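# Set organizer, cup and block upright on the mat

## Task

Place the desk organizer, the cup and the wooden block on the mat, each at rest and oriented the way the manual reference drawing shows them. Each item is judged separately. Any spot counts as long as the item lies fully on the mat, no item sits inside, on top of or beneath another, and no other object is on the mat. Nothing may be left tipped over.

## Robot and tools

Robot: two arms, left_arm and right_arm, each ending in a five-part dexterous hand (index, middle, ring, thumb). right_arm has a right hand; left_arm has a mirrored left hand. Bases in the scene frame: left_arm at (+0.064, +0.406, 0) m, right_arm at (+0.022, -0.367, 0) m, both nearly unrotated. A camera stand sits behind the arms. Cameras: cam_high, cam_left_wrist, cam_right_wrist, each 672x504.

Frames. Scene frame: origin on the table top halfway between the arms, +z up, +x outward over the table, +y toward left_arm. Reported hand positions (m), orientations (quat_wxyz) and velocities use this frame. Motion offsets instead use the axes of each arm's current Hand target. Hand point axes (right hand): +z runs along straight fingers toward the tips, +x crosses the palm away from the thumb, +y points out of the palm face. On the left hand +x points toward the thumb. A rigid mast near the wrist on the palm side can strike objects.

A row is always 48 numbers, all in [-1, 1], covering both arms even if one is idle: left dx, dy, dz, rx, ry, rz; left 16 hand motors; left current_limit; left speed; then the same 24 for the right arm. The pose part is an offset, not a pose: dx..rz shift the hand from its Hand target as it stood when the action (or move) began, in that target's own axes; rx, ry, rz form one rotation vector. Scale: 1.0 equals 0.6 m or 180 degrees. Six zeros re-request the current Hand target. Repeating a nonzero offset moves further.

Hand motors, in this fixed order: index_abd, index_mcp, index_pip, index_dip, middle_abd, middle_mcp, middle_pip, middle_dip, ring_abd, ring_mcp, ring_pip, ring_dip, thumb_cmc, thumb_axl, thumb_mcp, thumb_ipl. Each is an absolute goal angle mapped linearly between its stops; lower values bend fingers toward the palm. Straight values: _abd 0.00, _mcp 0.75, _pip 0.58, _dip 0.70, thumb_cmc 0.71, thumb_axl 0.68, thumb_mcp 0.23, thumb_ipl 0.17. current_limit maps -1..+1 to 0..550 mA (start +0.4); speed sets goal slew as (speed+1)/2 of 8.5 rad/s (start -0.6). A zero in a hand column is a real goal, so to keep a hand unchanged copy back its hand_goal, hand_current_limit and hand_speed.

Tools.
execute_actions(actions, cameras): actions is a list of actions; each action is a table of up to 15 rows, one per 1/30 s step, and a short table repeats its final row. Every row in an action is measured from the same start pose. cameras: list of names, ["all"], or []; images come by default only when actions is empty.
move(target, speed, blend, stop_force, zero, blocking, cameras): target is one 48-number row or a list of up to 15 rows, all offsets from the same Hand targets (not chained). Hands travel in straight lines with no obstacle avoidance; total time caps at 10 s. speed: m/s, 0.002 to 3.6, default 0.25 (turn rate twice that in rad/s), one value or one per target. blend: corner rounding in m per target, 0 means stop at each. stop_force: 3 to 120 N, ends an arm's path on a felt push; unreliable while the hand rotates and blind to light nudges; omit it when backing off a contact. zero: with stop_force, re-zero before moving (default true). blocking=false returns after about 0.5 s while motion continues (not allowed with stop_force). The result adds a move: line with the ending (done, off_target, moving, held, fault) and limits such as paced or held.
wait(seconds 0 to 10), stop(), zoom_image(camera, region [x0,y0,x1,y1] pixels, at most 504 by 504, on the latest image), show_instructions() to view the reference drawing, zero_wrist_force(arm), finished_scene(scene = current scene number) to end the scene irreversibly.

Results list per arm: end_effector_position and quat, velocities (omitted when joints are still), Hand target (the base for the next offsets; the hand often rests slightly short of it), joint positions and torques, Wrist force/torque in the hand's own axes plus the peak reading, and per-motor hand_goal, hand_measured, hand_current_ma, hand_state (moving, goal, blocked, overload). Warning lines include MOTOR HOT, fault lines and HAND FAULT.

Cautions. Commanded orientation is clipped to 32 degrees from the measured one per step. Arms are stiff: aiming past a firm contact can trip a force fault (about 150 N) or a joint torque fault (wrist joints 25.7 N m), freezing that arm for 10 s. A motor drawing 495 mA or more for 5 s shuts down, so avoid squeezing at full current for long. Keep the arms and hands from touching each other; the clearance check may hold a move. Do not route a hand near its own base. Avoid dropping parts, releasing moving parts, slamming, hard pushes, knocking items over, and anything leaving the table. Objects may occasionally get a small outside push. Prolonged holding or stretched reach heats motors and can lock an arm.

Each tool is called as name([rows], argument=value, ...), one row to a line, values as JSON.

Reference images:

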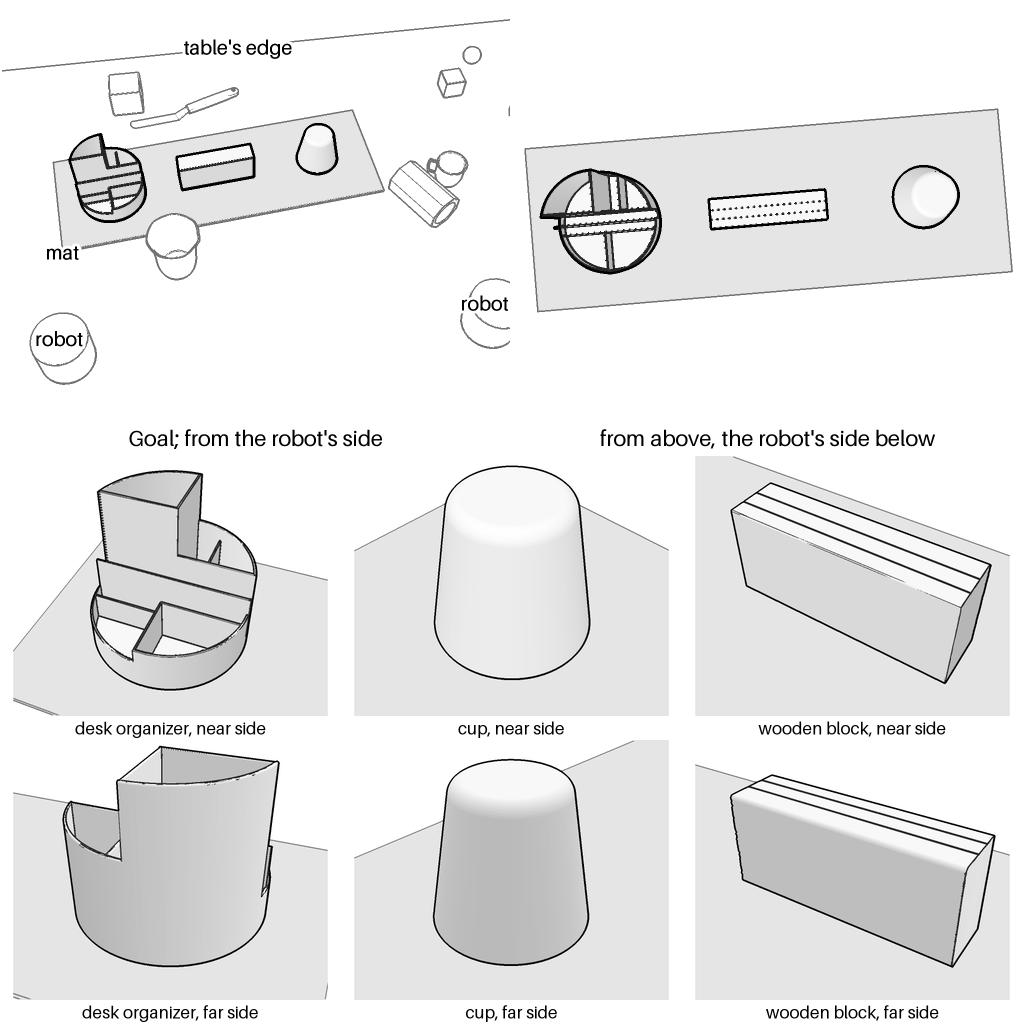

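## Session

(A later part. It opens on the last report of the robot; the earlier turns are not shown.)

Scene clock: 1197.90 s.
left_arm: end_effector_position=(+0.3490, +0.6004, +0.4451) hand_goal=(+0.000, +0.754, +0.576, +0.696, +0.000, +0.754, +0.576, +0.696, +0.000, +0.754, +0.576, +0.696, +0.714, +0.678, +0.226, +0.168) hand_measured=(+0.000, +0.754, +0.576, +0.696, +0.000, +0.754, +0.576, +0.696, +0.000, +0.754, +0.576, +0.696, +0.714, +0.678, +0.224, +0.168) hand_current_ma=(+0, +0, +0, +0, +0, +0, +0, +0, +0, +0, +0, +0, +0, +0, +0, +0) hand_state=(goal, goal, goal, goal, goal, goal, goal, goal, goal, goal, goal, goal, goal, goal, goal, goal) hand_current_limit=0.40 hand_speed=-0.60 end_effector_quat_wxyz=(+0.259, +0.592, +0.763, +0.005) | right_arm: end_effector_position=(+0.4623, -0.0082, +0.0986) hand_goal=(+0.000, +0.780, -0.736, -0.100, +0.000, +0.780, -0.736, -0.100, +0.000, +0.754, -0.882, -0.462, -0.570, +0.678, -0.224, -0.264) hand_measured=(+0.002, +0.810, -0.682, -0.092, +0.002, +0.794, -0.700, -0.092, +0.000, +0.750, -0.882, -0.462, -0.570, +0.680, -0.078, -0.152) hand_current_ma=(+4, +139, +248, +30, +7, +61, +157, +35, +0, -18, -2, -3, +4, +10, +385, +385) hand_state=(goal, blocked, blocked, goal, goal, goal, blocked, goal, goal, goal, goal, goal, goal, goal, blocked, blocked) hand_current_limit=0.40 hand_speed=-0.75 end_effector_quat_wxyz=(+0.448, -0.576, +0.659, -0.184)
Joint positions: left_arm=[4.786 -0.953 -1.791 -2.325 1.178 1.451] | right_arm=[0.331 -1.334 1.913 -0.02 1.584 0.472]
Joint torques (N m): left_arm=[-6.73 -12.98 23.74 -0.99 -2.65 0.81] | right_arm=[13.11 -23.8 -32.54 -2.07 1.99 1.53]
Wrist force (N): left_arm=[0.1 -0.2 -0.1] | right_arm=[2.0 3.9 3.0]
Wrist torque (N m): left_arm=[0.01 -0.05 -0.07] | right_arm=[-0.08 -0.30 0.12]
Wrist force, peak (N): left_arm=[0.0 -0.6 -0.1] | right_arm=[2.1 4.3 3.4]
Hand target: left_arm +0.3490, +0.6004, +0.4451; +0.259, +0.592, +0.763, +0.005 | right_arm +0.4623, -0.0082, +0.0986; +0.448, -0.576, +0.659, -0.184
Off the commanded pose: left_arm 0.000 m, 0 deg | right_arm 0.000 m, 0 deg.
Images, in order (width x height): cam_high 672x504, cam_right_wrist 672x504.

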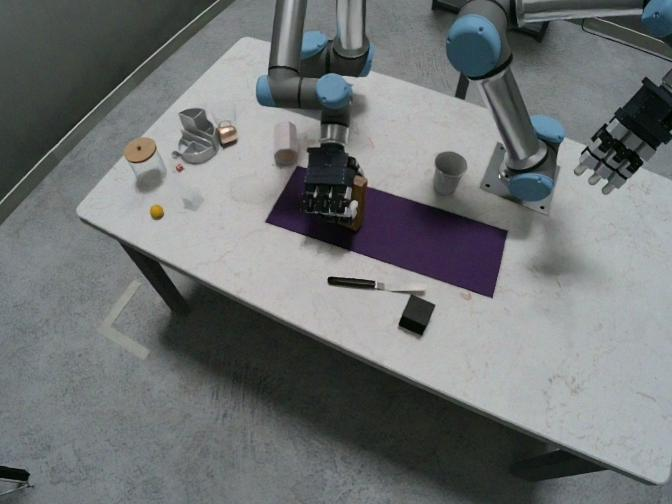

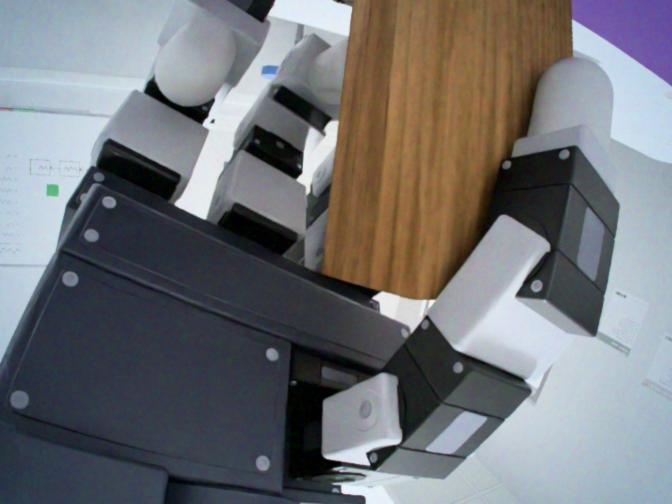

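move([
  [0,0,0,0,0,0, 0,0.754,0.576,0.696,0,0.754,0.576,0.696,0,0.754,0.576,0.696,0.714,0.678,0.226,0.168,0.4,-0.6, -0.0493,-0.0866,-0.0607,0,0,0, 0,0.78,-0.737,-0.101,0,0.78,-0.737,-0.101,0,0.753,-0.883,-0.463,-0.571,0.677,-0.224,-0.264,0.4,-0.75],
  [0,0,0,0,0,0, 0,0.754,0.576,0.696,0,0.754,0.576,0.696,0,0.754,0.576,0.696,0.714,0.678,0.226,0.168,0.4,-0.6, 0.058,-0.131,-0.1167,0,0.287,-0.4095, 0,0.78,-0.737,-0.101,0,0.78,-0.737,-0.101,0,0.753,-0.883,-0.463,-0.571,0.677,-0.224,-0.264,0.4,-0.75],
], speed=[0.12, 0.35], blend=[0.005, 0], cameras=["cam_high","cam_right_wrist"])

zoom_image(camera="cam_high", region=[270, 110, 390, 230])

Scene clock: 1219.73 s.
left_arm: end_effector_position=(+0.3490, +0.6004, +0.4451) hand_goal=(+0.000, +0.754, +0.576, +0.696, +0.000, +0.754, +0.576, +0.696, +0.000, +0.754, +0.576, +0.696, +0.714, +0.678, +0.226, +0.168) hand_measured=(+0.000, +0.754, +0.576, +0.696, +0.000, +0.754, +0.576, +0.696, +0.000, +0.754, +0.576, +0.696, +0.714, +0.678, +0.224, +0.168) hand_current_ma=(+0, +0, +0, +0, +0, +0, +0, +0, +0, +0, +0, +0, +0, +0, +0, +0) hand_state=(goal, goal, goal, goal, goal, goal, goal, goal, goal, goal, goal, goal, goal, goal, goal, goal) hand_current_limit=0.40 hand_speed=-0.60 end_effector_quat_wxyz=(+0.259, +0.592, +0.763, +0.005) | right_arm: end_effector_position=(+0.4550, -0.0807, +0.1822) hand_goal=(+0.000, +0.780, -0.736, -0.100, +0.000, +0.780, -0.736, -0.100, +0.000, +0.754, -0.882, -0.462, -0.570, +0.678, -0.224, -0.264) hand_measured=(+0.002, +0.810, -0.716, -0.106, +0.002, +0.794, -0.710, -0.092, +0.000, +0.750, -0.882, -0.462, -0.536, +0.696, -0.072, -0.152) hand_current_ma=(+4, +143, +87, -23, +7, +61, +118, +31, +0, -18, -2, -3, +155, +97, +385, +385) hand_state=(goal, blocked, blocked, goal, goal, goal, blocked, goal, goal, goal, goal, goal, blocked, goal, blocked, blocked) hand_current_limit=0.40 hand_speed=-0.75 end_effector_quat_wxyz=(+0.057, +0.714, -0.315, +0.623)
Joint positions: left_arm=[4.786 -0.953 -1.791 -2.325 1.178 1.451] | right_arm=[0.75 -1.022 1.458 0.206 2.771 -0.638]
Joint torques (N m): left_arm=[-6.29 -12.05 22.82 -0.99 -2.67 0.83] | right_arm=[12.65 -50.24 -8.09 -0.82 3.36 -1.77]
Wrist force (N): left_arm=[0.0 -0.4 -0.3] | right_arm=[-4.7 3.1 0.7]
Wrist torque (N m): left_arm=[0.00 -0.03 -0.08] | right_arm=[0.21 -0.11 0.07]
Wrist force, peak (N): left_arm=[0.3 -0.5 -0.4] | right_arm=[2.8 4.8 3.7]
Hand target: left_arm +0.3490, +0.6004, +0.4451; +0.259, +0.592, +0.763, +0.005 | right_arm +0.4550, -0.0807, +0.1822; +0.057, +0.714, -0.314, +0.623
Off the commanded pose: left_arm 0.000 m, 0 deg | right_arm 0.000 m, 0 deg.
move: done
Images, in order (width x height): cam_high 672x504, cam_right_wrist 672x504.

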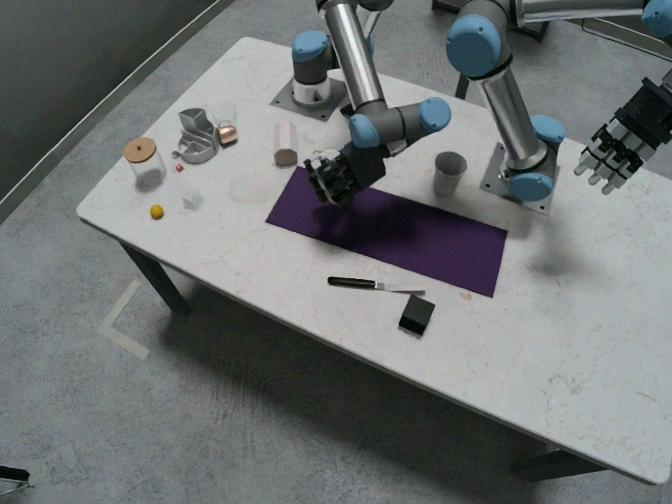

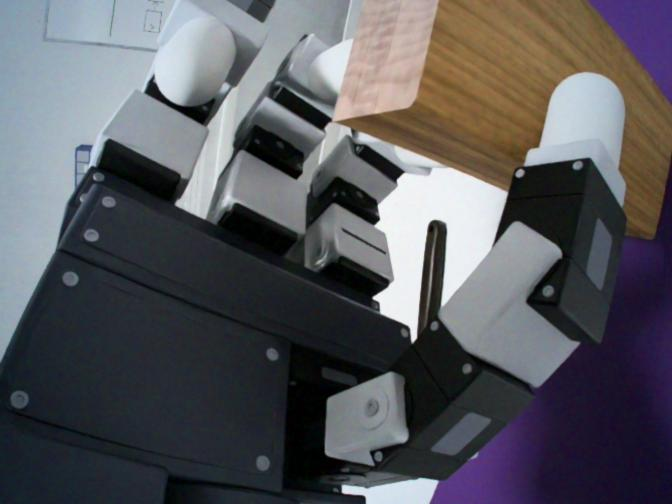

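Scaled by 4.200 from the camera's 672x504 image, which has a finer 960x720 frame.

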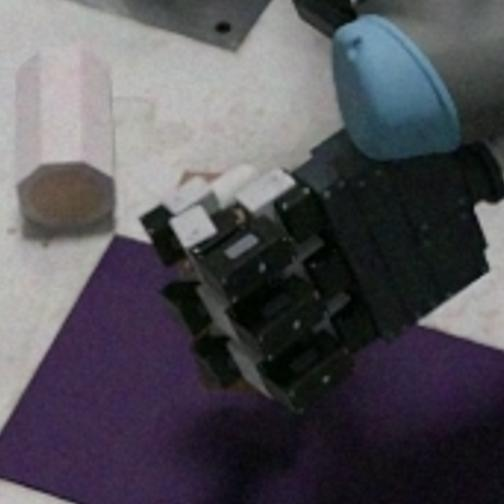

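move(target=[0,0,0,0,0,0, 0,0.754,0.576,0.696,0,0.754,0.576,0.696,0,0.754,0.576,0.696,0.714,0.678,0.226,0.168,0.4,-0.6, -0.044,0.1543,0.1075,0,0,0, 0,0.78,-0.737,-0.101,0,0.78,-0.737,-0.101,0,0.753,-0.883,-0.463,-0.571,0.677,-0.224,-0.264,0.4,-0.75], speed=0.12)

move(target=[0,0,0,0,0,0, 0,0.754,0.576,0.696,0,0.754,0.576,0.696,0,0.754,0.576,0.696,0.714,0.678,0.226,0.168,0.4,-0.6, -0.0386,0.0129,0.009,0,0,0, 0,0.78,-0.737,-0.101,0,0.78,-0.737,-0.101,0,0.753,-0.883,-0.463,-0.571,0.677,-0.224,-0.264,0.4,-0.75], speed=0.02, stop_force=3, cameras=["cam_high","cam_right_wrist"])

zoom_image(camera="cam_high", region=[250, 120, 370, 240])

Scene clock: 1292.17 s.
left_arm: end_effector_position=(+0.3490, +0.6004, +0.4451) hand_goal=(+0.000, +0.754, +0.576, +0.696, +0.000, +0.754, +0.576, +0.696, +0.000, +0.754, +0.576, +0.696, +0.714, +0.678, +0.226, +0.168) hand_measured=(+0.000, +0.754, +0.576, +0.696, +0.000, +0.754, +0.576, +0.696, +0.000, +0.754, +0.576, +0.696, +0.714, +0.678, +0.224, +0.168) hand_current_ma=(+0, +0, +0, +0, +0, +0, +0, +0, +0, +0, +0, +0, +0, +0, +0, +0) hand_state=(goal, goal, goal, goal, goal, goal, goal, goal, goal, goal, goal, goal, goal, goal, goal, goal) hand_current_limit=0.40 hand_speed=-0.60 end_effector_quat_wxyz=(+0.259, +0.592, +0.763, +0.005) | right_arm: end_effector_position=(+0.4613, -0.1749, +0.1150) hand_goal=(+0.000, +0.780, -0.736, -0.100, +0.000, +0.780, -0.736, -0.100, +0.000, +0.754, -0.882, -0.462, -0.570, +0.678, -0.224, -0.264) hand_measured=(+0.010, +0.810, -0.734, -0.110, +0.006, +0.794, -0.742, -0.112, +0.000, +0.750, -0.882, -0.462, -0.590, +0.664, -0.044, -0.200) hand_current_ma=(+34, +146, +6, -46, +21, +65, -23, -47, +0, -18, -2, -3, -88, -77, +385, +385) hand_state=(goal, blocked, goal, goal, goal, goal, goal, goal, goal, goal, goal, goal, blocked, goal, blocked, blocked) hand_current_limit=0.40 hand_speed=-0.75 end_effector_quat_wxyz=(+0.057, +0.714, -0.314, +0.623)
Joint positions: left_arm=[4.786 -0.953 -1.791 -2.325 1.178 1.451] | right_arm=[0.589 -1.133 1.811 -0.216 2.634 -0.837]
Joint torques (N m): left_arm=[-6.82 -11.98 22.18 -1 -2.76 0.74] | right_arm=[-10.67 -38.27 -6.02 -1.83 -1.23 -0.8]
Wrist force (N): left_arm=[0.2 -0.4 -0.2] | right_arm=[2.6 -0.5 -1.5]
Wrist torque (N m): left_arm=[-0.01 -0.07 -0.06] | right_arm=[0.18 -0.14 -0.01]
Wrist force, peak (N): left_arm=[0.0 -0.7 -0.2] | right_arm=[-5.1 3.3 0.8]
Hand target: left_arm +0.3490, +0.6004, +0.4451; +0.259, +0.592, +0.763, +0.005 | right_arm +0.4613, -0.1749, +0.1150; +0.057, +0.714, -0.314, +0.623
Off the commanded pose: left_arm 0.000 m, 0 deg | right_arm 0.000 m, 0 deg.
move: done

Scene clock: 1294.33 s.
left_arm: end_effector_position=(+0.3490, +0.6004, +0.4451) hand_goal=(+0.000, +0.754, +0.576, +0.696, +0.000, +0.754, +0.576, +0.696, +0.000, +0.754, +0.576, +0.696, +0.714, +0.678, +0.226, +0.168) hand_measured=(+0.000, +0.754, +0.576, +0.696, +0.000, +0.754, +0.576, +0.696, +0.000, +0.754, +0.576, +0.696, +0.714, +0.678, +0.224, +0.168) hand_current_ma=(+0, +0, +0, +0, +0, +0, +0, +0, +0, +0, +0, +0, +0, +0, +0, +0) hand_state=(goal, goal, goal, goal, goal, goal, goal, goal, goal, goal, goal, goal, goal, goal, goal, goal) hand_current_limit=0.40 hand_speed=-0.60 end_effector_quat_wxyz=(+0.259, +0.592, +0.763, +0.005) | right_arm: end_effector_position=(+0.4613, -0.1749, +0.0900) hand_goal=(+0.000, +0.780, -0.736, -0.100, +0.000, +0.780, -0.736, -0.100, +0.000, +0.754, -0.882, -0.462, -0.570, +0.678, -0.224, -0.264) hand_measured=(+0.014, +0.816, -0.738, -0.118, +0.006, +0.794, -0.742, -0.112, +0.000, +0.750, -0.882, -0.462, -0.592, +0.662, -0.042, -0.206) hand_current_ma=(+50, +176, -7, -74, +21, +61, -23, -47, +0, -18, -2, -3, -101, -86, +385, +360) hand_state=(goal, blocked, goal, goal, goal, goal, goal, goal, goal, goal, goal, goal, blocked, goal, blocked, blocked) hand_current_limit=0.40 hand_speed=-0.75 end_effector_quat_wxyz=(+0.057, +0.714, -0.314, +0.623)
Joint positions: left_arm=[4.786 -0.953 -1.791 -2.325 1.178 1.451] | right_arm=[0.589 -1.093 1.83 -0.275 2.634 -0.837]
Joint torques (N m): left_arm=[-6.15 -11.82 22.98 -1.29 -2.47 0.89] | right_arm=[8.49 -24.7 -3.21 -1.96 1.72 -1.26]
Wrist force (N): left_arm=[0.3 -0.1 -0.3] | right_arm=[3.8 -1.0 -0.8]
Wrist torque (N m): left_arm=[0.04 -0.07 -0.06] | right_arm=[0.21 -0.13 0.06]
Wrist force, peak (N): left_arm=[0.0 -0.6 -0.1] | right_arm=[4.1 -0.9 -0.9]
Hand target: left_arm +0.3490, +0.6004, +0.4451; +0.259, +0.592, +0.763, +0.005 | right_arm +0.4613, -0.1749, +0.0900; +0.057, +0.714, -0.314, +0.623
Off the commanded pose: left_arm 0.000 m, 0 deg | right_arm 0.000 m, 0 deg.
move: done
Images, in order (width x height): cam_high 672x504, cam_right_wrist 672x504.

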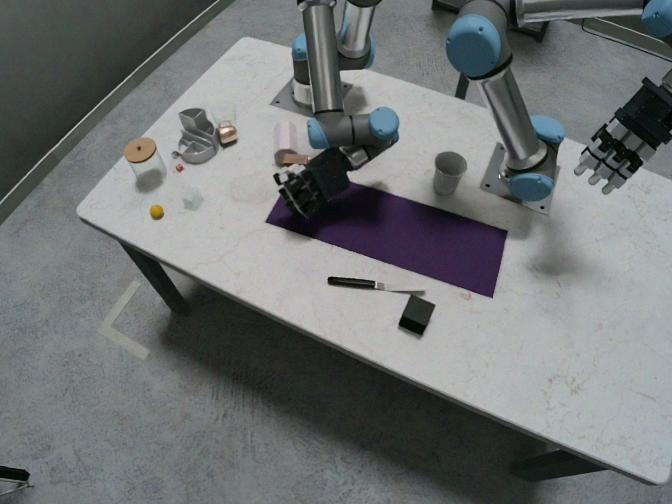

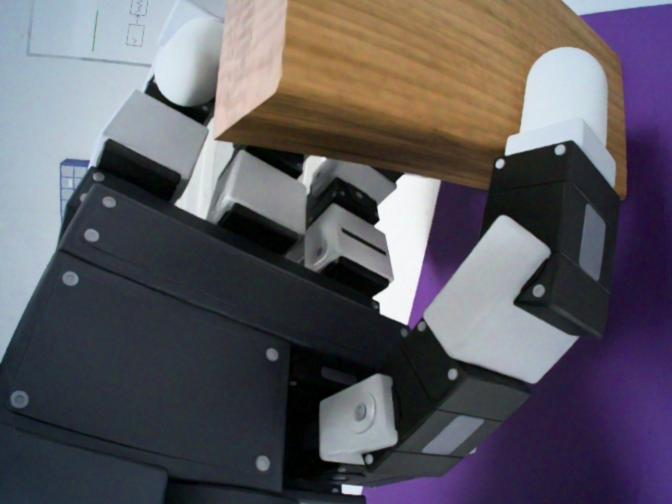

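Scaled by 4.200 from the camera's 672x504 image, which has a finer 960x720 frame.

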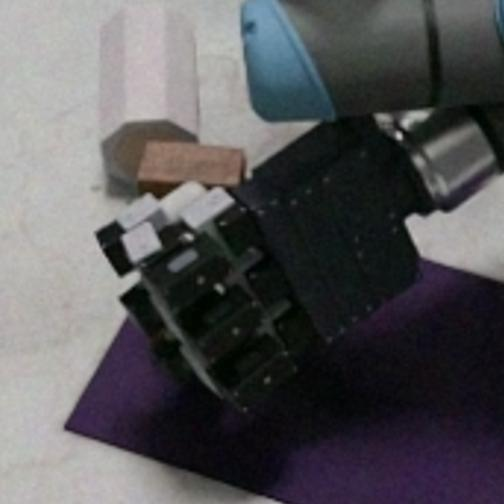

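move([
  [0,0,0,0,0,0, 0,0.754,0.576,0.696,0,0.754,0.576,0.696,0,0.754,0.576,0.696,0.714,0.678,0.226,0.168,0.4,-0.6, -0.0097,-0.0312,-0.0217,0,0,0, 0,0.78,-0.737,-0.101,0,0.78,-0.737,-0.101,0,0.753,-0.883,-0.463,-0.571,0.677,-0.224,-0.264,0.4,-0.75],
  [0,0,0,0,0,0, 0,0.754,0.576,0.696,0,0.754,0.576,0.696,0,0.754,0.576,0.696,0.714,0.678,0.226,0.168,0.4,-0.6, -0.0264,-0.0609,-0.0423,0,0,0, 0,0.78,-0.737,-0.101,0,0.78,-0.737,-0.101,0,0.753,-0.883,-0.463,-0.571,0.677,-0.224,-0.264,0.4,-0.75],
  [0,0,0,0,0,0, 0,0.754,0.576,0.696,0,0.754,0.576,0.696,0,0.754,0.576,0.696,0.714,0.678,0.226,0.168,0.4,-0.6, -0.0517,-0.0861,-0.0598,0,0,0, 0,0.78,-0.737,-0.101,0,0.78,-0.737,-0.101,0,0.753,-0.883,-0.463,-0.571,0.677,-0.224,-0.264,0.4,-0.75],
], speed=0.05, blend=0.005, cameras=["cam_high","cam_right_wrist"])

zoom_image(camera="cam_high", region=[260, 120, 380, 240])

Scene clock: 1335.03 s.
left_arm: end_effector_position=(+0.3490, +0.6004, +0.4451) hand_goal=(+0.000, +0.754, +0.576, +0.696, +0.000, +0.754, +0.576, +0.696, +0.000, +0.754, +0.576, +0.696, +0.714, +0.678, +0.226, +0.168) hand_measured=(+0.000, +0.754, +0.576, +0.696, +0.000, +0.754, +0.576, +0.696, +0.000, +0.754, +0.576, +0.696, +0.714, +0.678, +0.224, +0.168) hand_current_ma=(+0, +0, +0, +0, +0, +0, +0, +0, +0, +0, +0, +0, +0, +0, +0, +0) hand_state=(goal, goal, goal, goal, goal, goal, goal, goal, goal, goal, goal, goal, goal, goal, goal, goal) hand_current_limit=0.40 hand_speed=-0.60 end_effector_quat_wxyz=(+0.259, +0.592, +0.763, +0.005) | right_arm: end_effector_position=(+0.4567, -0.1052, +0.0851) hand_goal=(+0.000, +0.780, -0.736, -0.100, +0.000, +0.780, -0.736, -0.100, +0.000, +0.754, -0.882, -0.462, -0.570, +0.678, -0.224, -0.264) hand_measured=(+0.004, +0.814, -0.718, -0.100, +0.008, +0.802, -0.732, -0.108, +0.000, +0.750, -0.882, -0.462, -0.594, +0.660, -0.042, -0.208) hand_current_ma=(+15, +165, +77, -3, +30, +98, +15, -35, +0, -18, -2, -3, -109, -92, +385, +352) hand_state=(goal, blocked, goal, goal, goal, blocked, goal, goal, goal, goal, goal, goal, blocked, goal, blocked, blocked) hand_current_limit=0.40 hand_speed=-0.75 end_effector_quat_wxyz=(+0.057, +0.714, -0.314, +0.623)
Joint positions: left_arm=[4.786 -0.953 -1.791 -2.325 1.178 1.451] | right_arm=[0.712 -0.955 1.627 -0.083 2.74 -0.696]
Joint torques (N m): left_arm=[-7.04 -12.81 22.13 -1.03 -2.66 0.68] | right_arm=[13.75 -29.57 -28.73 2.12 2.14 2.25]
Wrist force (N): left_arm=[0.3 -0.3 0.0] | right_arm=[3.0 1.3 -0.5]
Wrist torque (N m): left_arm=[-0.01 -0.06 -0.06] | right_arm=[0.18 -0.20 -0.16]
Wrist force, peak (N): left_arm=[0.4 -0.5 -0.1] | right_arm=[-3.8 2.9 0.6]
Hand target: left_arm +0.3490, +0.6004, +0.4451; +0.259, +0.592, +0.763, +0.005 | right_arm +0.4567, -0.1051, +0.0851; +0.057, +0.714, -0.314, +0.623
Off the commanded pose: left_arm 0.000 m, 0 deg | right_arm 0.000 m, 0 deg.
move: done
Images, in order (width x height): cam_high 672x504, cam_right_wrist 672x504.

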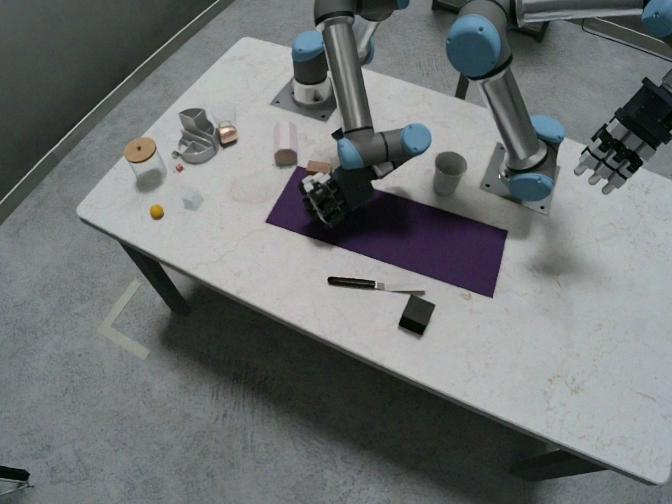

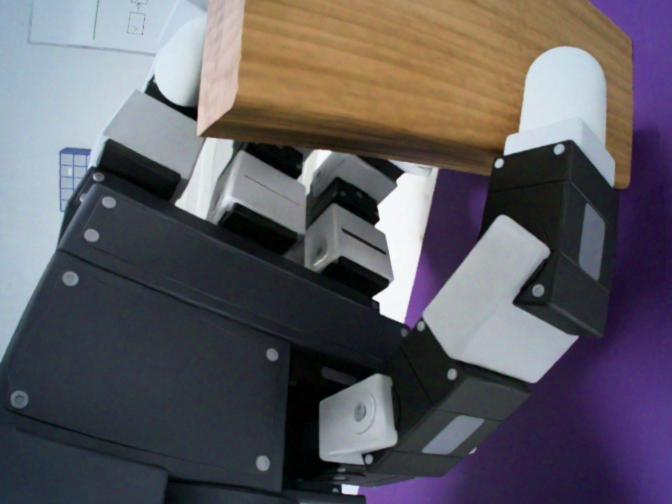

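Scaled by 4.200 from the camera's 672x504 image, which has a finer 960x720 frame.

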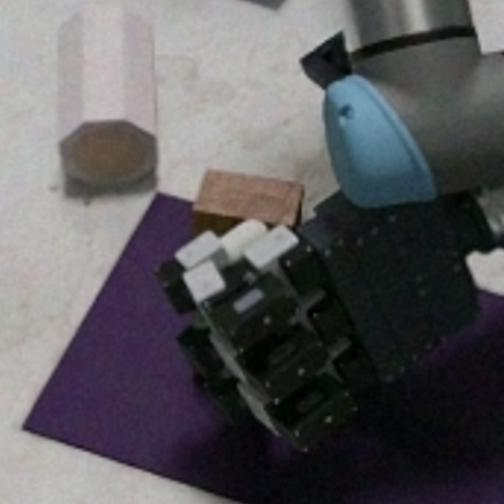

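move(target=[0,0,0,0,0,0, 0,0.754,0.576,0.696,0,0.754,0.576,0.696,0,0.754,0.576,0.696,0.714,0.678,0.226,0.168,0.4,-0.6, 0.0031,-0.001,-0.0007,0,0,0, 0,0.78,-0.737,-0.101,0,0.78,-0.737,-0.101,0,0.753,-0.883,-0.463,-0.571,0.677,-0.224,-0.264,0.4,-0.75], speed=0.02)

execute_actions([
  [[0,0,0,0,0,0, 0,0.754,0.576,0.696,0,0.754,0.576,0.696,0,0.754,0.576,0.696,0.714,0.678,0.226,0.168,0.4,-0.6, 0,0,0,0,0,0, 0,0.89,-0.4,-0.06,0,0.89,-0.4,-0.06,0,0.753,-0.883,-0.463,-0.571,0.677,0.12,0.02,0.4,-0.8]],
  [[0,0,0,0,0,0, 0,0.754,0.576,0.696,0,0.754,0.576,0.696,0,0.754,0.576,0.696,0.714,0.678,0.226,0.168,0.4,-0.6, 0,0,0,0,0,0, 0,0.89,-0.35,-0.029,0,0.89,-0.35,-0.029,0,0.753,-0.883,-0.463,-0.571,0.677,0.12,0.02,0.4,-0.7]],
])

move([
  [0,0,0,0,0,0, 0,0.754,0.576,0.696,0,0.754,0.576,0.696,0,0.754,0.576,0.696,0.714,0.678,0.226,0.168,0.4,-0.6, -0.0569,-0.1142,-0.0794,0,0,0, 0,0.89,-0.35,-0.029,0,0.89,-0.35,-0.029,0,0.753,-0.883,-0.463,-0.571,0.677,0.12,0.02,0.4,-0.7],
  [0,0,0,0,0,0, 0,0.754,0.576,0.696,0,0.754,0.576,0.696,0,0.754,0.576,0.696,0.714,0.678,0.226,0.168,0.4,-0.6, 0.2361,-0.2123,-0.1481,0,0,0, 0,0.89,-0.35,-0.029,0,0.89,-0.35,-0.029,0,0.753,-0.883,-0.463,-0.571,0.677,0.12,0.02,0.4,-0.7],
  [0,0,0,0,0,0, 0,0.754,0.576,0.696,0,0.754,0.576,0.696,0,0.754,0.576,0.696,0.714,0.678,0.226,0.168,0.4,-0.6, 0.2353,-0.0645,-0.079,0.0154,-0.4211,0.4666, 0,0.89,-0.445,-0.029,0,0.89,-0.445,-0.029,0,0.753,-0.883,-0.463,-0.571,0.677,-0.022,-0.07,0.4,-0.4],
], speed=[0.1, 0.25, 0.4], blend=[0.005, 0.02, 0], cameras=["cam_high","cam_right_wrist"])

zoom_image(camera="cam_high", region=[270, 120, 370, 240])

Scene clock: 1408.90 s.
left_arm: end_effector_position=(+0.3490, +0.6004, +0.4451) hand_goal=(+0.000, +0.754, +0.576, +0.696, +0.000, +0.754, +0.576, +0.696, +0.000, +0.754, +0.576, +0.696, +0.714, +0.678, +0.226, +0.168) hand_measured=(+0.000, +0.754, +0.576, +0.696, +0.000, +0.754, +0.576, +0.696, +0.000, +0.754, +0.576, +0.696, +0.714, +0.678, +0.224, +0.168) hand_current_ma=(+0, +0, +0, +0, +0, +0, +0, +0, +0, +0, +0, +0, +0, +0, +0, +0) hand_state=(goal, goal, goal, goal, goal, goal, goal, goal, goal, goal, goal, goal, goal, goal, goal, goal) hand_current_limit=0.40 hand_speed=-0.60 end_effector_quat_wxyz=(+0.259, +0.592, +0.763, +0.005) | right_arm: end_effector_position=(+0.4567, -0.1051, +0.0870) hand_goal=(+0.000, +0.780, -0.736, -0.100, +0.000, +0.780, -0.736, -0.100, +0.000, +0.754, -0.882, -0.462, -0.570, +0.678, -0.224, -0.264) hand_measured=(-0.004, +0.814, -0.718, -0.102, +0.006, +0.796, -0.728, -0.100, +0.000, +0.750, -0.882, -0.462, -0.586, +0.660, -0.042, -0.208) hand_current_ma=(-14, +165, +75, -8, +18, +72, +35, +2, +0, -18, -2, -3, -66, -91, +385, +352) hand_state=(goal, blocked, goal, goal, goal, goal, goal, goal, goal, goal, goal, goal, goal, goal, blocked, blocked) hand_current_limit=0.40 hand_speed=-0.75 end_effector_quat_wxyz=(+0.057, +0.714, -0.314, +0.623)
Joint positions: left_arm=[4.786 -0.953 -1.791 -2.325 1.178 1.451] | right_arm=[0.712 -0.957 1.625 -0.079 2.741 -0.696]
Joint torques (N m): left_arm=[-6.38 -12.72 22.09 -0.74 -2.65 0.64] | right_arm=[8.3 -47.78 -28.62 2.15 1.12 0.69]
Wrist force (N): left_arm=[0.1 -0.4 -0.1] | right_arm=[-2.7 2.9 0.1]
Wrist torque (N m): left_arm=[-0.02 -0.05 -0.08] | right_arm=[0.22 -0.14 -0.10]
Wrist force, peak (N): left_arm=[0.1 -0.6 -0.2] | right_arm=[-3.1 2.8 0.1]
Hand target: left_arm +0.3490, +0.6004, +0.4451; +0.259, +0.592, +0.763, +0.005 | right_arm +0.4567, -0.1051, +0.0871; +0.057, +0.714, -0.314, +0.623
Off the commanded pose: left_arm 0.000 m, 0 deg | right_arm 0.000 m, 0 deg.
move: done

Scene clock: 1410.10 s.
left_arm: end_effector_position=(+0.3490, +0.6004, +0.4451) hand_goal=(+0.000, +0.754, +0.576, +0.696, +0.000, +0.754, +0.576, +0.696, +0.000, +0.754, +0.576, +0.696, +0.714, +0.678, +0.226, +0.168) hand_measured=(+0.000, +0.754, +0.576, +0.696, +0.000, +0.754, +0.576, +0.696, +0.000, +0.754, +0.576, +0.696, +0.714, +0.678, +0.224, +0.168) hand_current_ma=(+0, +0, +0, +0, +0, +0, +0, +0, +0, +0, +0, +0, +0, +0, +0, +0) hand_state=(goal, goal, goal, goal, goal, goal, goal, goal, goal, goal, goal, goal, goal, goal, goal, goal) hand_current_limit=0.40 hand_speed=-0.60 end_effector_quat_wxyz=(+0.259, +0.592, +0.763, +0.005) | right_arm: end_effector_position=(+0.4567, -0.1051, +0.0871) hand_goal=(+0.000, +0.890, -0.350, -0.028, +0.000, +0.890, -0.350, -0.028, +0.000, +0.754, -0.882, -0.462, -0.570, +0.678, +0.120, +0.020) hand_measured=(+0.000, +0.882, -0.352, -0.030, +0.004, +0.884, -0.352, -0.030, +0.000, +0.752, -0.882, -0.464, -0.564, +0.678, +0.116, +0.018) hand_current_ma=(-1, -32, -12, -9, +16, -28, -11, -11, +0, -11, -2, -5, +24, -2, -16, -10) hand_state=(goal, goal, goal, goal, goal, goal, goal, goal, goal, goal, goal, goal, goal, goal, goal, goal) hand_current_limit=0.40 hand_speed=-0.70 end_effector_quat_wxyz=(+0.057, +0.714, -0.314, +0.623)
Joint positions: left_arm=[4.786 -0.953 -1.791 -2.325 1.178 1.451] | right_arm=[0.712 -0.958 1.625 -0.079 2.741 -0.696]
Joint torques (N m): left_arm=[-5.94 -13.31 21.66 -0.95 -2.61 0.49] | right_arm=[-4.9 -47.71 -24.53 2.42 -0.64 0.81]
Wrist force (N): left_arm=[0.0 -0.3 -0.1] | right_arm=[-2.0 1.8 0.1]
Wrist torque (N m): left_arm=[0.00 -0.03 -0.08] | right_arm=[0.19 -0.11 -0.12]
Wrist force, peak (N): left_arm=[0.3 -0.5 0.0] | right_arm=[-2.8 2.7 0.1]
Hand target: left_arm +0.3490, +0.6004, +0.4451; +0.259, +0.592, +0.763, +0.005 | right_arm +0.4567, -0.1051, +0.0871; +0.057, +0.714, -0.314, +0.623
Off the commanded pose: left_arm 0.000 m, 0 deg | right_arm 0.000 m, 0 deg.

Scene clock: 1412.13 s.
left_arm: end_effector_position=(+0.3490, +0.6004, +0.4451) hand_goal=(+0.000, +0.754, +0.576, +0.696, +0.000, +0.754, +0.576, +0.696, +0.000, +0.754, +0.576, +0.696, +0.714, +0.678, +0.226, +0.168) hand_measured=(+0.000, +0.754, +0.576, +0.696, +0.000, +0.754, +0.576, +0.696, +0.000, +0.754, +0.576, +0.696, +0.714, +0.678, +0.224, +0.168) hand_current_ma=(+0, +0, +0, +0, +0, +0, +0, +0, +0, +0, +0, +0, +0, +0, +0, +0) hand_state=(goal, goal, goal, goal, goal, goal, goal, goal, goal, goal, goal, goal, goal, goal, goal, goal) hand_current_limit=0.40 hand_speed=-0.60 end_effector_quat_wxyz=(+0.259, +0.592, +0.763, +0.005) | right_arm: end_effector_position=(+0.4507, -0.0155, +0.1808) hand_goal=(+0.000, +0.890, -0.350, -0.028, +0.000, +0.890, -0.350, -0.028, +0.000, +0.754, -0.882, -0.462, -0.570, +0.678, +0.120, +0.020) hand_measured=(+0.000, +0.884, -0.352, -0.030, +0.004, +0.886, -0.352, -0.030, +0.000, +0.752, -0.882, -0.464, -0.564, +0.678, +0.118, +0.018) hand_current_ma=(+0, -23, -11, -9, +15, -20, -10, -11, +0, -11, -2, -5, +27, -2, -14, -10) hand_state=(goal, goal, goal, goal, goal, goal, goal, goal, goal, goal, goal, goal, goal, goal, goal, goal) hand_current_limit=0.40 hand_speed=-0.70 end_effector_quat_wxyz=(+0.055, +0.713, -0.313, +0.625)
Joint positions: left_arm=[4.786 -0.953 -1.791 -2.325 1.178 1.451] | right_arm=[0.839 -0.865 1.226 0.427 2.838 -0.48]
Joint torques (N m): left_arm=[-6.43 -12.83 22.45 -1.01 -2.57 0.81] | right_arm=[-3.18 -37.55 -9.81 -1.06 -0.18 -1.41]
Wrist force (N): left_arm=[0.1 -0.1 -0.1] | right_arm=[-2.1 2.2 -0.2]
Wrist torque (N m): left_arm=[0.01 -0.04 -0.08] | right_arm=[0.22 -0.15 -0.02]
Wrist force, peak (N): left_arm=[0.2 -0.5 -0.2] | right_arm=[6.1 -0.2 -2.2]
Hand target: left_arm +0.3490, +0.6004, +0.4451; +0.259, +0.592, +0.763, +0.005 | right_arm +0.4507, -0.0156, +0.1807; +0.055, +0.713, -0.313, +0.625 (not the last commanded pose)
Off the commanded pose: left_arm 0.000 m, 0 deg | right_arm 0.108 m, 113 deg.
move: held (right_arm; a check stopped the path); path passed 1 of 3 targets; target 3's new numbers were not sent; limits=held
pose unreachable (right arm): on one or more control steps of this call, first in action 0 (counted from 0), this arm could not follow its commanded pose, so it was not sent that pose on those steps. It may still have moved: this result reports where it is.
cause: moving toward the commanded pose would bring two parts of the arm too close to each other (joints 4 (wrist 1) to 6 (wrist 3) lie between them).
Images, in order (width x height): cam_high 672x504, cam_right_wrist 672x504.

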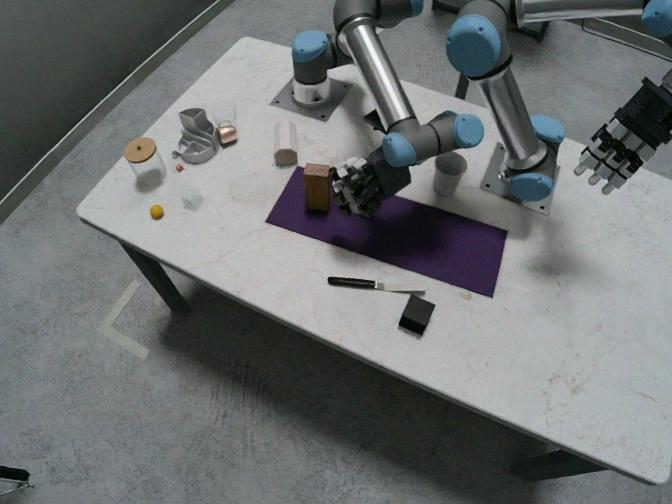

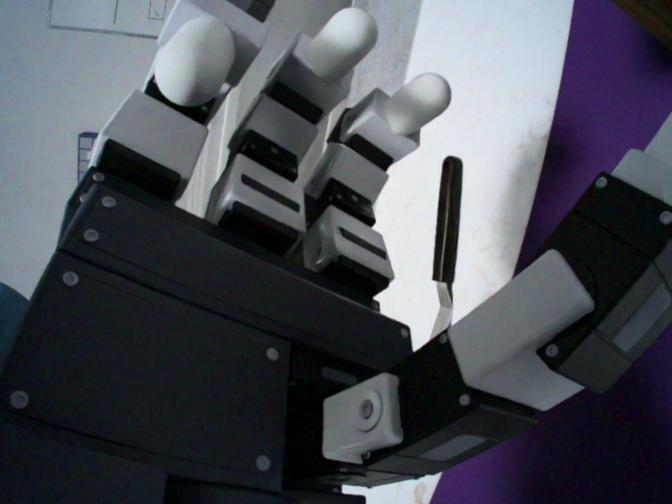

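Scaled by 4.200 from the camera's 672x504 image, which has a finer 960x720 frame.

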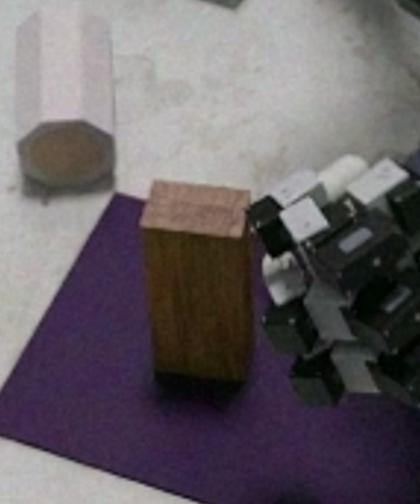

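move([
  [0,0,0,0,0,0, 0,0.754,0.576,0.696,0,0.754,0.576,0.696,0,0.754,0.576,0.696,0.714,0.678,0.226,0.168,0.4,-0.6, 0.1158,-0.016,-0.0145,0.009,-0.2154,0.229, 0,0.89,-0.445,-0.029,0,0.89,-0.445,-0.029,0,0.753,-0.883,-0.463,-0.571,0.677,-0.022,-0.07,0.4,-0.4],
  [0,0,0,0,0,0, 0,0.754,0.576,0.696,0,0.754,0.576,0.696,0,0.754,0.576,0.696,0.714,0.678,0.226,0.168,0.4,-0.6, 0.1577,0.1152,0.0538,0.018,-0.4308,0.4581, 0,0.89,-0.445,-0.029,0,0.89,-0.445,-0.029,0,0.753,-0.883,-0.463,-0.571,0.677,-0.022,-0.07,0.4,-0.4],
], speed=0.4, blend=[0.02, 0], cameras=["cam_high","cam_right_wrist"])

zoom_image(camera="cam_high", region=[270, 120, 370, 240])

Scene clock: 1449.13 s.
left_arm: end_effector_position=(+0.3490, +0.6004, +0.4451) hand_goal=(+0.000, +0.754, +0.576, +0.696, +0.000, +0.754, +0.576, +0.696, +0.000, +0.754, +0.576, +0.696, +0.714, +0.678, +0.226, +0.168) hand_measured=(+0.000, +0.754, +0.576, +0.696, +0.000, +0.754, +0.576, +0.696, +0.000, +0.754, +0.576, +0.696, +0.714, +0.678, +0.224, +0.168) hand_current_ma=(+0, +0, +0, +0, +0, +0, +0, +0, +0, +0, +0, +0, +0, +0, +0, +0) hand_state=(goal, goal, goal, goal, goal, goal, goal, goal, goal, goal, goal, goal, goal, goal, goal, goal) hand_current_limit=0.40 hand_speed=-0.60 end_effector_quat_wxyz=(+0.259, +0.592, +0.763, +0.005) | right_arm: end_effector_position=(+0.4449, -0.1216, +0.2399) hand_goal=(+0.000, +0.890, -0.444, -0.028, +0.000, +0.890, -0.444, -0.028, +0.000, +0.754, -0.882, -0.462, -0.570, +0.678, -0.022, -0.070) hand_measured=(+0.000, +0.884, -0.440, -0.030, +0.002, +0.886, -0.442, -0.030, +0.000, +0.752, -0.882, -0.464, -0.574, +0.678, -0.020, -0.068) hand_current_ma=(+0, -23, +12, -9, +4, -20, +11, -10, +0, -11, -2, -5, -15, -1, +7, +10) hand_state=(goal, goal, goal, goal, goal, goal, goal, goal, goal, goal, goal, goal, goal, goal, goal, goal) hand_current_limit=0.40 hand_speed=-0.40 end_effector_quat_wxyz=(+0.546, -0.561, +0.622, +0.023)
Joint positions: left_arm=[4.786 -0.953 -1.791 -2.325 1.178 1.451] | right_arm=[-0.261 -1.532 1.911 0.323 0.673 0.294]
Joint torques (N m): left_arm=[-5.01 -13.82 21.43 -1.39 -2.57 0.62] | right_arm=[-11.52 -11.75 -9.18 -1.62 -2.65 1.33]
Wrist force (N): left_arm=[0.2 -0.2 -0.2] | right_arm=[1.8 1.7 1.2]
Wrist torque (N m): left_arm=[0.02 -0.07 -0.07] | right_arm=[-0.08 -0.28 0.14]
Wrist force, peak (N): left_arm=[0.1 -0.6 -0.1] | right_arm=[-2.6 2.2 -0.4]
Hand target: left_arm +0.3490, +0.6004, +0.4451; +0.259, +0.592, +0.763, +0.005 | right_arm +0.4449, -0.1216, +0.2398; +0.546, -0.561, +0.622, +0.023
Off the commanded pose: left_arm 0.000 m, 0 deg | right_arm 0.000 m, 0 deg.
move: done
Images, in order (width x height): cam_high 672x504, cam_right_wrist 672x504.

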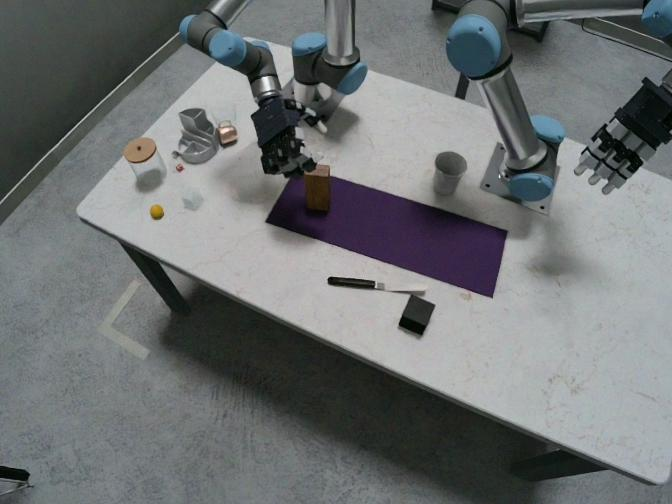

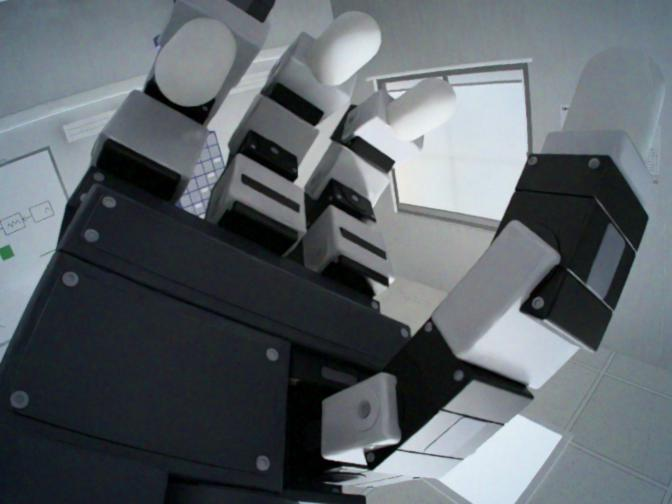

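Scaled by 4.200 from the camera's 672x504 image, which has a finer 960x720 frame.

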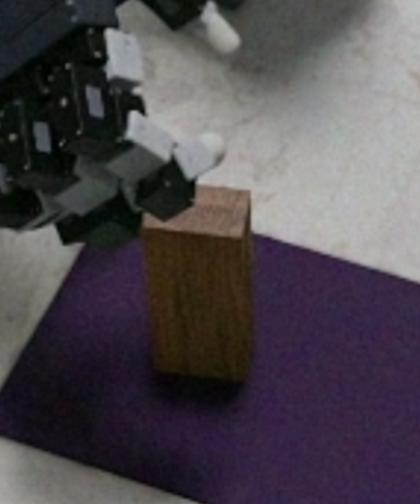

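move(target=[0,0,0,0,0,0, 0,0.754,0.576,0.696,0,0.754,0.576,0.696,0,0.754,0.576,0.696,0.714,0.678,0.226,0.168,0.4,-0.6, 0.1408,0.1122,0.0877,0,0,0, 0,0.89,-0.445,-0.029,0,0.89,-0.445,-0.029,0,0.753,-0.883,-0.463,-0.571,0.677,-0.022,-0.07,0.4,-0.4], speed=0.12)

move(target=[0,0,0,0,0,0, 0,0.754,0.576,0.696,0,0.754,0.576,0.696,0,0.754,0.576,0.696,0.714,0.678,0.226,0.168,0.4,-0.6, 0.0453,0.037,0.026,0,0,0, 0,0.89,-0.445,-0.029,0,0.89,-0.445,-0.029,0,0.753,-0.883,-0.463,-0.571,0.677,-0.022,-0.07,0.4,-0.4], speed=0.04, stop_force=4, cameras=["cam_high","cam_right_wrist"])

zoom_image(camera="cam_high", region=[270, 120, 370, 240])

Scene clock: 1466.27 s.
left_arm: end_effector_position=(+0.3490, +0.6004, +0.4451) hand_goal=(+0.000, +0.754, +0.576, +0.696, +0.000, +0.754, +0.576, +0.696, +0.000, +0.754, +0.576, +0.696, +0.714, +0.678, +0.226, +0.168) hand_measured=(+0.000, +0.754, +0.576, +0.696, +0.000, +0.754, +0.576, +0.696, +0.000, +0.754, +0.576, +0.696, +0.714, +0.678, +0.224, +0.168) hand_current_ma=(+0, +0, +0, +0, +0, +0, +0, +0, +0, +0, +0, +0, +0, +0, +0, +0) hand_state=(goal, goal, goal, goal, goal, goal, goal, goal, goal, goal, goal, goal, goal, goal, goal, goal) hand_current_limit=0.40 hand_speed=-0.60 end_effector_quat_wxyz=(+0.259, +0.592, +0.763, +0.005) | right_arm: end_effector_position=(+0.4497, -0.1198, +0.1199) hand_goal=(+0.000, +0.890, -0.444, -0.028, +0.000, +0.890, -0.444, -0.028, +0.000, +0.754, -0.882, -0.462, -0.570, +0.678, -0.022, -0.070) hand_measured=(+0.000, +0.884, -0.440, -0.030, +0.002, +0.886, -0.442, -0.030, +0.000, +0.752, -0.882, -0.464, -0.574, +0.678, -0.020, -0.068) hand_current_ma=(+0, -23, +12, -9, +4, -20, +11, -10, +0, -11, -2, -5, -17, -1, +7, +10) hand_state=(goal, goal, goal, goal, goal, goal, goal, goal, goal, goal, goal, goal, goal, goal, goal, goal) hand_current_limit=0.40 hand_speed=-0.40 end_effector_quat_wxyz=(+0.546, -0.561, +0.622, +0.023)
Joint positions: left_arm=[4.786 -0.953 -1.791 -2.325 1.178 1.451] | right_arm=[-0.252 -1.362 2.072 -0.015 0.68 0.304]
Joint torques (N m): left_arm=[-5.14 -13.15 21.79 -0.83 -2.58 0.23] | right_arm=[13.49 -16.48 -6.14 -1.59 0.94 1.38]
Wrist force (N): left_arm=[0.0 -0.3 -0.2] | right_arm=[1.8 1.9 1.3]
Wrist torque (N m): left_arm=[0.01 -0.04 -0.08] | right_arm=[-0.06 -0.31 0.12]
Wrist force, peak (N): left_arm=[0.1 -0.6 -0.2] | right_arm=[2.3 2.2 1.6]
Hand target: left_arm +0.3490, +0.6004, +0.4451; +0.259, +0.592, +0.763, +0.005 | right_arm +0.4497, -0.1198, +0.1198; +0.546, -0.561, +0.622, +0.023
Off the commanded pose: left_arm 0.000 m, 0 deg | right_arm 0.000 m, 0 deg.
move: done

Scene clock: 1467.67 s.
left_arm: end_effector_position=(+0.3490, +0.6004, +0.4451) hand_goal=(+0.000, +0.754, +0.576, +0.696, +0.000, +0.754, +0.576, +0.696, +0.000, +0.754, +0.576, +0.696, +0.714, +0.678, +0.226, +0.168) hand_measured=(+0.000, +0.754, +0.576, +0.696, +0.000, +0.754, +0.576, +0.696, +0.000, +0.754, +0.576, +0.696, +0.714, +0.678, +0.224, +0.168) hand_current_ma=(+0, +0, +0, +0, +0, +0, +0, +0, +0, +0, +0, +0, +0, +0, +0, +0) hand_state=(goal, goal, goal, goal, goal, goal, goal, goal, goal, goal, goal, goal, goal, goal, goal, goal) hand_current_limit=0.40 hand_speed=-0.60 end_effector_quat_wxyz=(+0.259, +0.592, +0.763, +0.005) | right_arm: end_effector_position=(+0.4497, -0.1198, +0.1120) hand_goal=(+0.000, +0.890, -0.444, -0.028, +0.000, +0.890, -0.444, -0.028, +0.000, +0.754, -0.882, -0.462, -0.570, +0.678, -0.022, -0.070) hand_measured=(+0.000, +0.884, -0.440, -0.030, +0.002, +0.886, -0.442, -0.030, +0.000, +0.752, -0.882, -0.464, -0.574, +0.678, -0.020, -0.068) hand_current_ma=(+0, -23, +12, -9, +4, -20, +11, -10, +0, -11, -2, -5, -18, -1, +7, +10) hand_state=(goal, goal, goal, goal, goal, goal, goal, goal, goal, goal, goal, goal, goal, goal, goal, goal) hand_current_limit=0.40 hand_speed=-0.40 end_effector_quat_wxyz=(+0.546, -0.561, +0.622, +0.023)
Joint positions: left_arm=[4.786 -0.953 -1.791 -2.325 1.178 1.451] | right_arm=[-0.252 -1.348 2.08 -0.037 0.68 0.304]
Joint torques (N m): left_arm=[-6.34 -12.34 21.29 -1.04 -2.52 0.48] | right_arm=[5.98 -32.44 -24.57 2.45 0.28 1.09]
Wrist force (N): left_arm=[0.2 -0.3 -0.2] | right_arm=[-1.0 -1.3 1.7]
Wrist torque (N m): left_arm=[0.01 -0.06 -0.07] | right_arm=[-0.49 0.05 0.04]
Wrist force, peak (N): left_arm=[0.2 -0.6 -0.2] | right_arm=[-23.5 -23.4 -12.0]
Hand target: left_arm +0.3490, +0.6004, +0.4451; +0.259, +0.592, +0.763, +0.005 | right_arm +0.4497, -0.1198, +0.1120; +0.546, -0.561, +0.622, +0.023 (not the last commanded pose)
Off the commanded pose: left_arm 0.000 m, 0 deg | right_arm 0.031 m, 0 deg.
move: contact (right_arm)
Images, in order (width x height): cam_high 672x504, cam_right_wrist 672x504.

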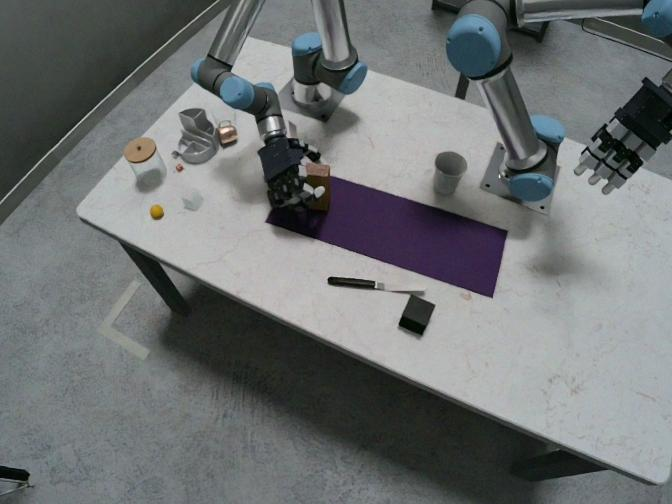

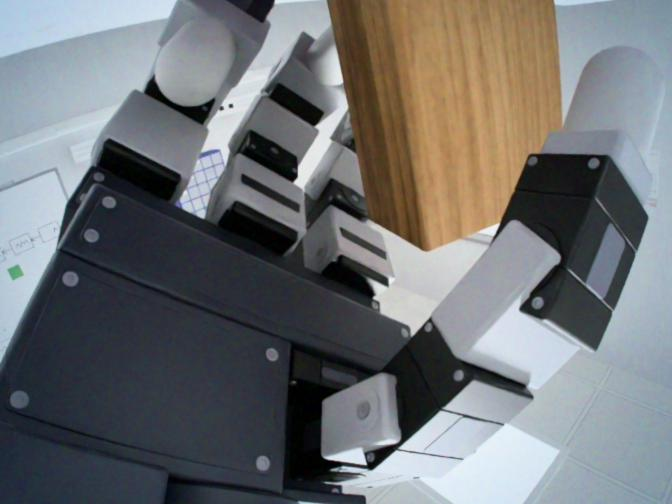

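Scaled by 4.200 from the camera's 672x504 image, which has a finer 960x720 frame.

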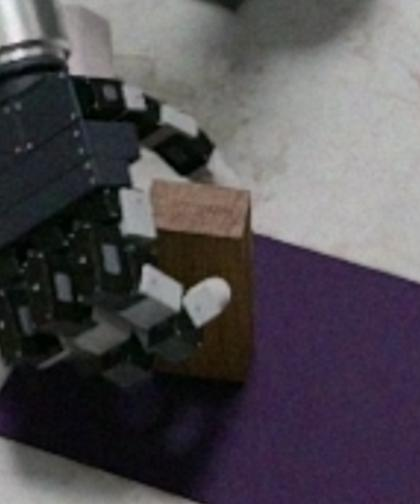

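execute_actions(actions=[], cameras=["cam_high","cam_right_wrist"])

zoom_image(camera="cam_high", region=[120, 120, 372, 372])

Scene clock: 1495.07 s.
left_arm: end_effector_position=(+0.3490, +0.6004, +0.4451) hand_goal=(+0.000, +0.754, +0.576, +0.696, +0.000, +0.754, +0.576, +0.696, +0.000, +0.754, +0.576, +0.696, +0.714, +0.678, +0.226, +0.168) hand_measured=(+0.000, +0.754, +0.576, +0.696, +0.000, +0.754, +0.576, +0.696, +0.000, +0.754, +0.576, +0.696, +0.714, +0.678, +0.224, +0.168) hand_current_ma=(+0, +0, +0, +0, +0, +0, +0, +0, +0, +0, +0, +0, +0, +0, +0, +0) hand_state=(goal, goal, goal, goal, goal, goal, goal, goal, goal, goal, goal, goal, goal, goal, goal, goal) hand_current_limit=0.40 hand_speed=-0.60 end_effector_quat_wxyz=(+0.259, +0.592, +0.763, +0.005) | right_arm: end_effector_position=(+0.4497, -0.1198, +0.1120) hand_goal=(+0.000, +0.890, -0.444, -0.028, +0.000, +0.890, -0.444, -0.028, +0.000, +0.754, -0.882, -0.462, -0.570, +0.678, -0.022, -0.070) hand_measured=(+0.000, +0.884, -0.440, -0.030, +0.002, +0.886, -0.442, -0.030, +0.000, +0.752, -0.882, -0.464, -0.574, +0.678, -0.020, -0.068) hand_current_ma=(+0, -23, +12, -9, +4, -20, +11, -10, +0, -11, -2, -5, -18, -1, +7, +10) hand_state=(goal, goal, goal, goal, goal, goal, goal, goal, goal, goal, goal, goal, goal, goal, goal, goal) hand_current_limit=0.40 hand_speed=-0.40 end_effector_quat_wxyz=(+0.546, -0.561, +0.622, +0.023)
Joint positions: left_arm=[4.786 -0.953 -1.791 -2.325 1.178 1.451] | right_arm=[-0.252 -1.348 2.08 -0.037 0.68 0.304]
Joint velocities: within noise
Joint torques (N m): left_arm=[-6.68 -12.55 21.93 -1.18 -2.5 0.61] | right_arm=[5.77 -31.2 -25.62 2.39 0.06 1.01]
Motor temperatures (°C): left_arm=[21 22 21 32 26 28] | right_arm=[25 24 26 28 26 30]
Wrist force (N): left_arm=[0.1 -0.4 -0.1] | right_arm=[-0.7 -1.4 1.2]
Wrist torque (N m): left_arm=[-0.02 -0.05 -0.07] | right_arm=[-0.53 0.06 0.03]
Wrist force, peak (N): left_arm=[0.1 -0.5 -0.4] | right_arm=[-0.9 -1.4 1.8]
Hand target: left_arm +0.3490, +0.6004, +0.4451; +0.259, +0.592, +0.763, +0.005 | right_arm +0.4497, -0.1198, +0.1120; +0.546, -0.561, +0.622, +0.023 (not the last commanded pose)
Off the commanded pose: left_arm 0.000 m, 0 deg | right_arm 0.031 m, 0 deg.
Images, in order (width x height): cam_high 672x504, cam_right_wrist 672x504.

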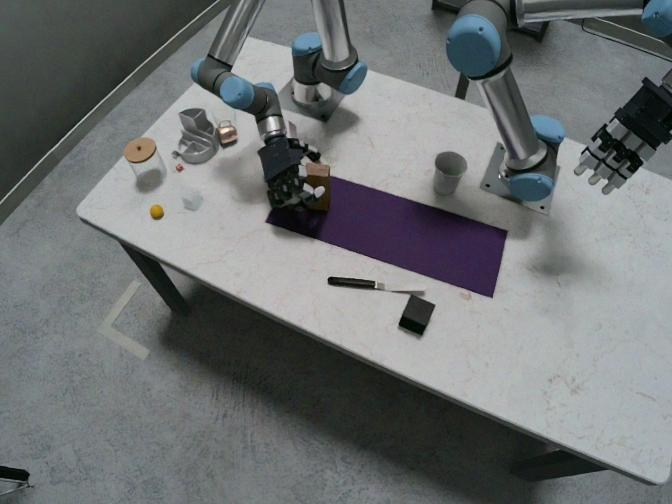

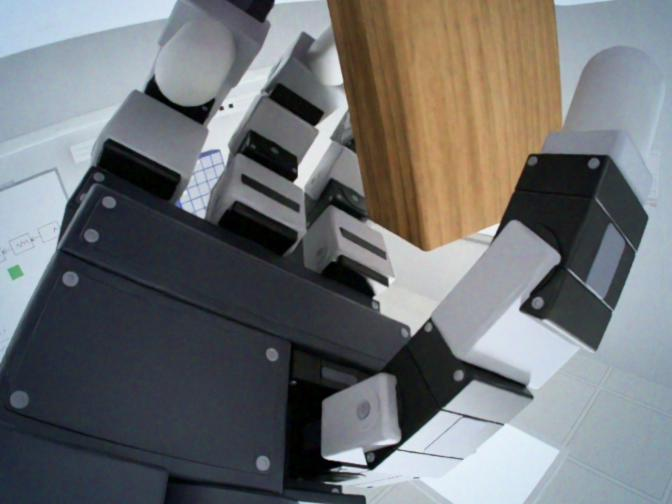

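Scaled by 2.000 from the camera's 672x504 image, which has a finer 960x720 frame.

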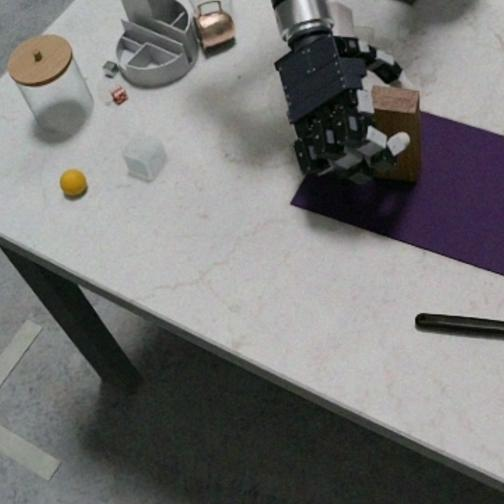

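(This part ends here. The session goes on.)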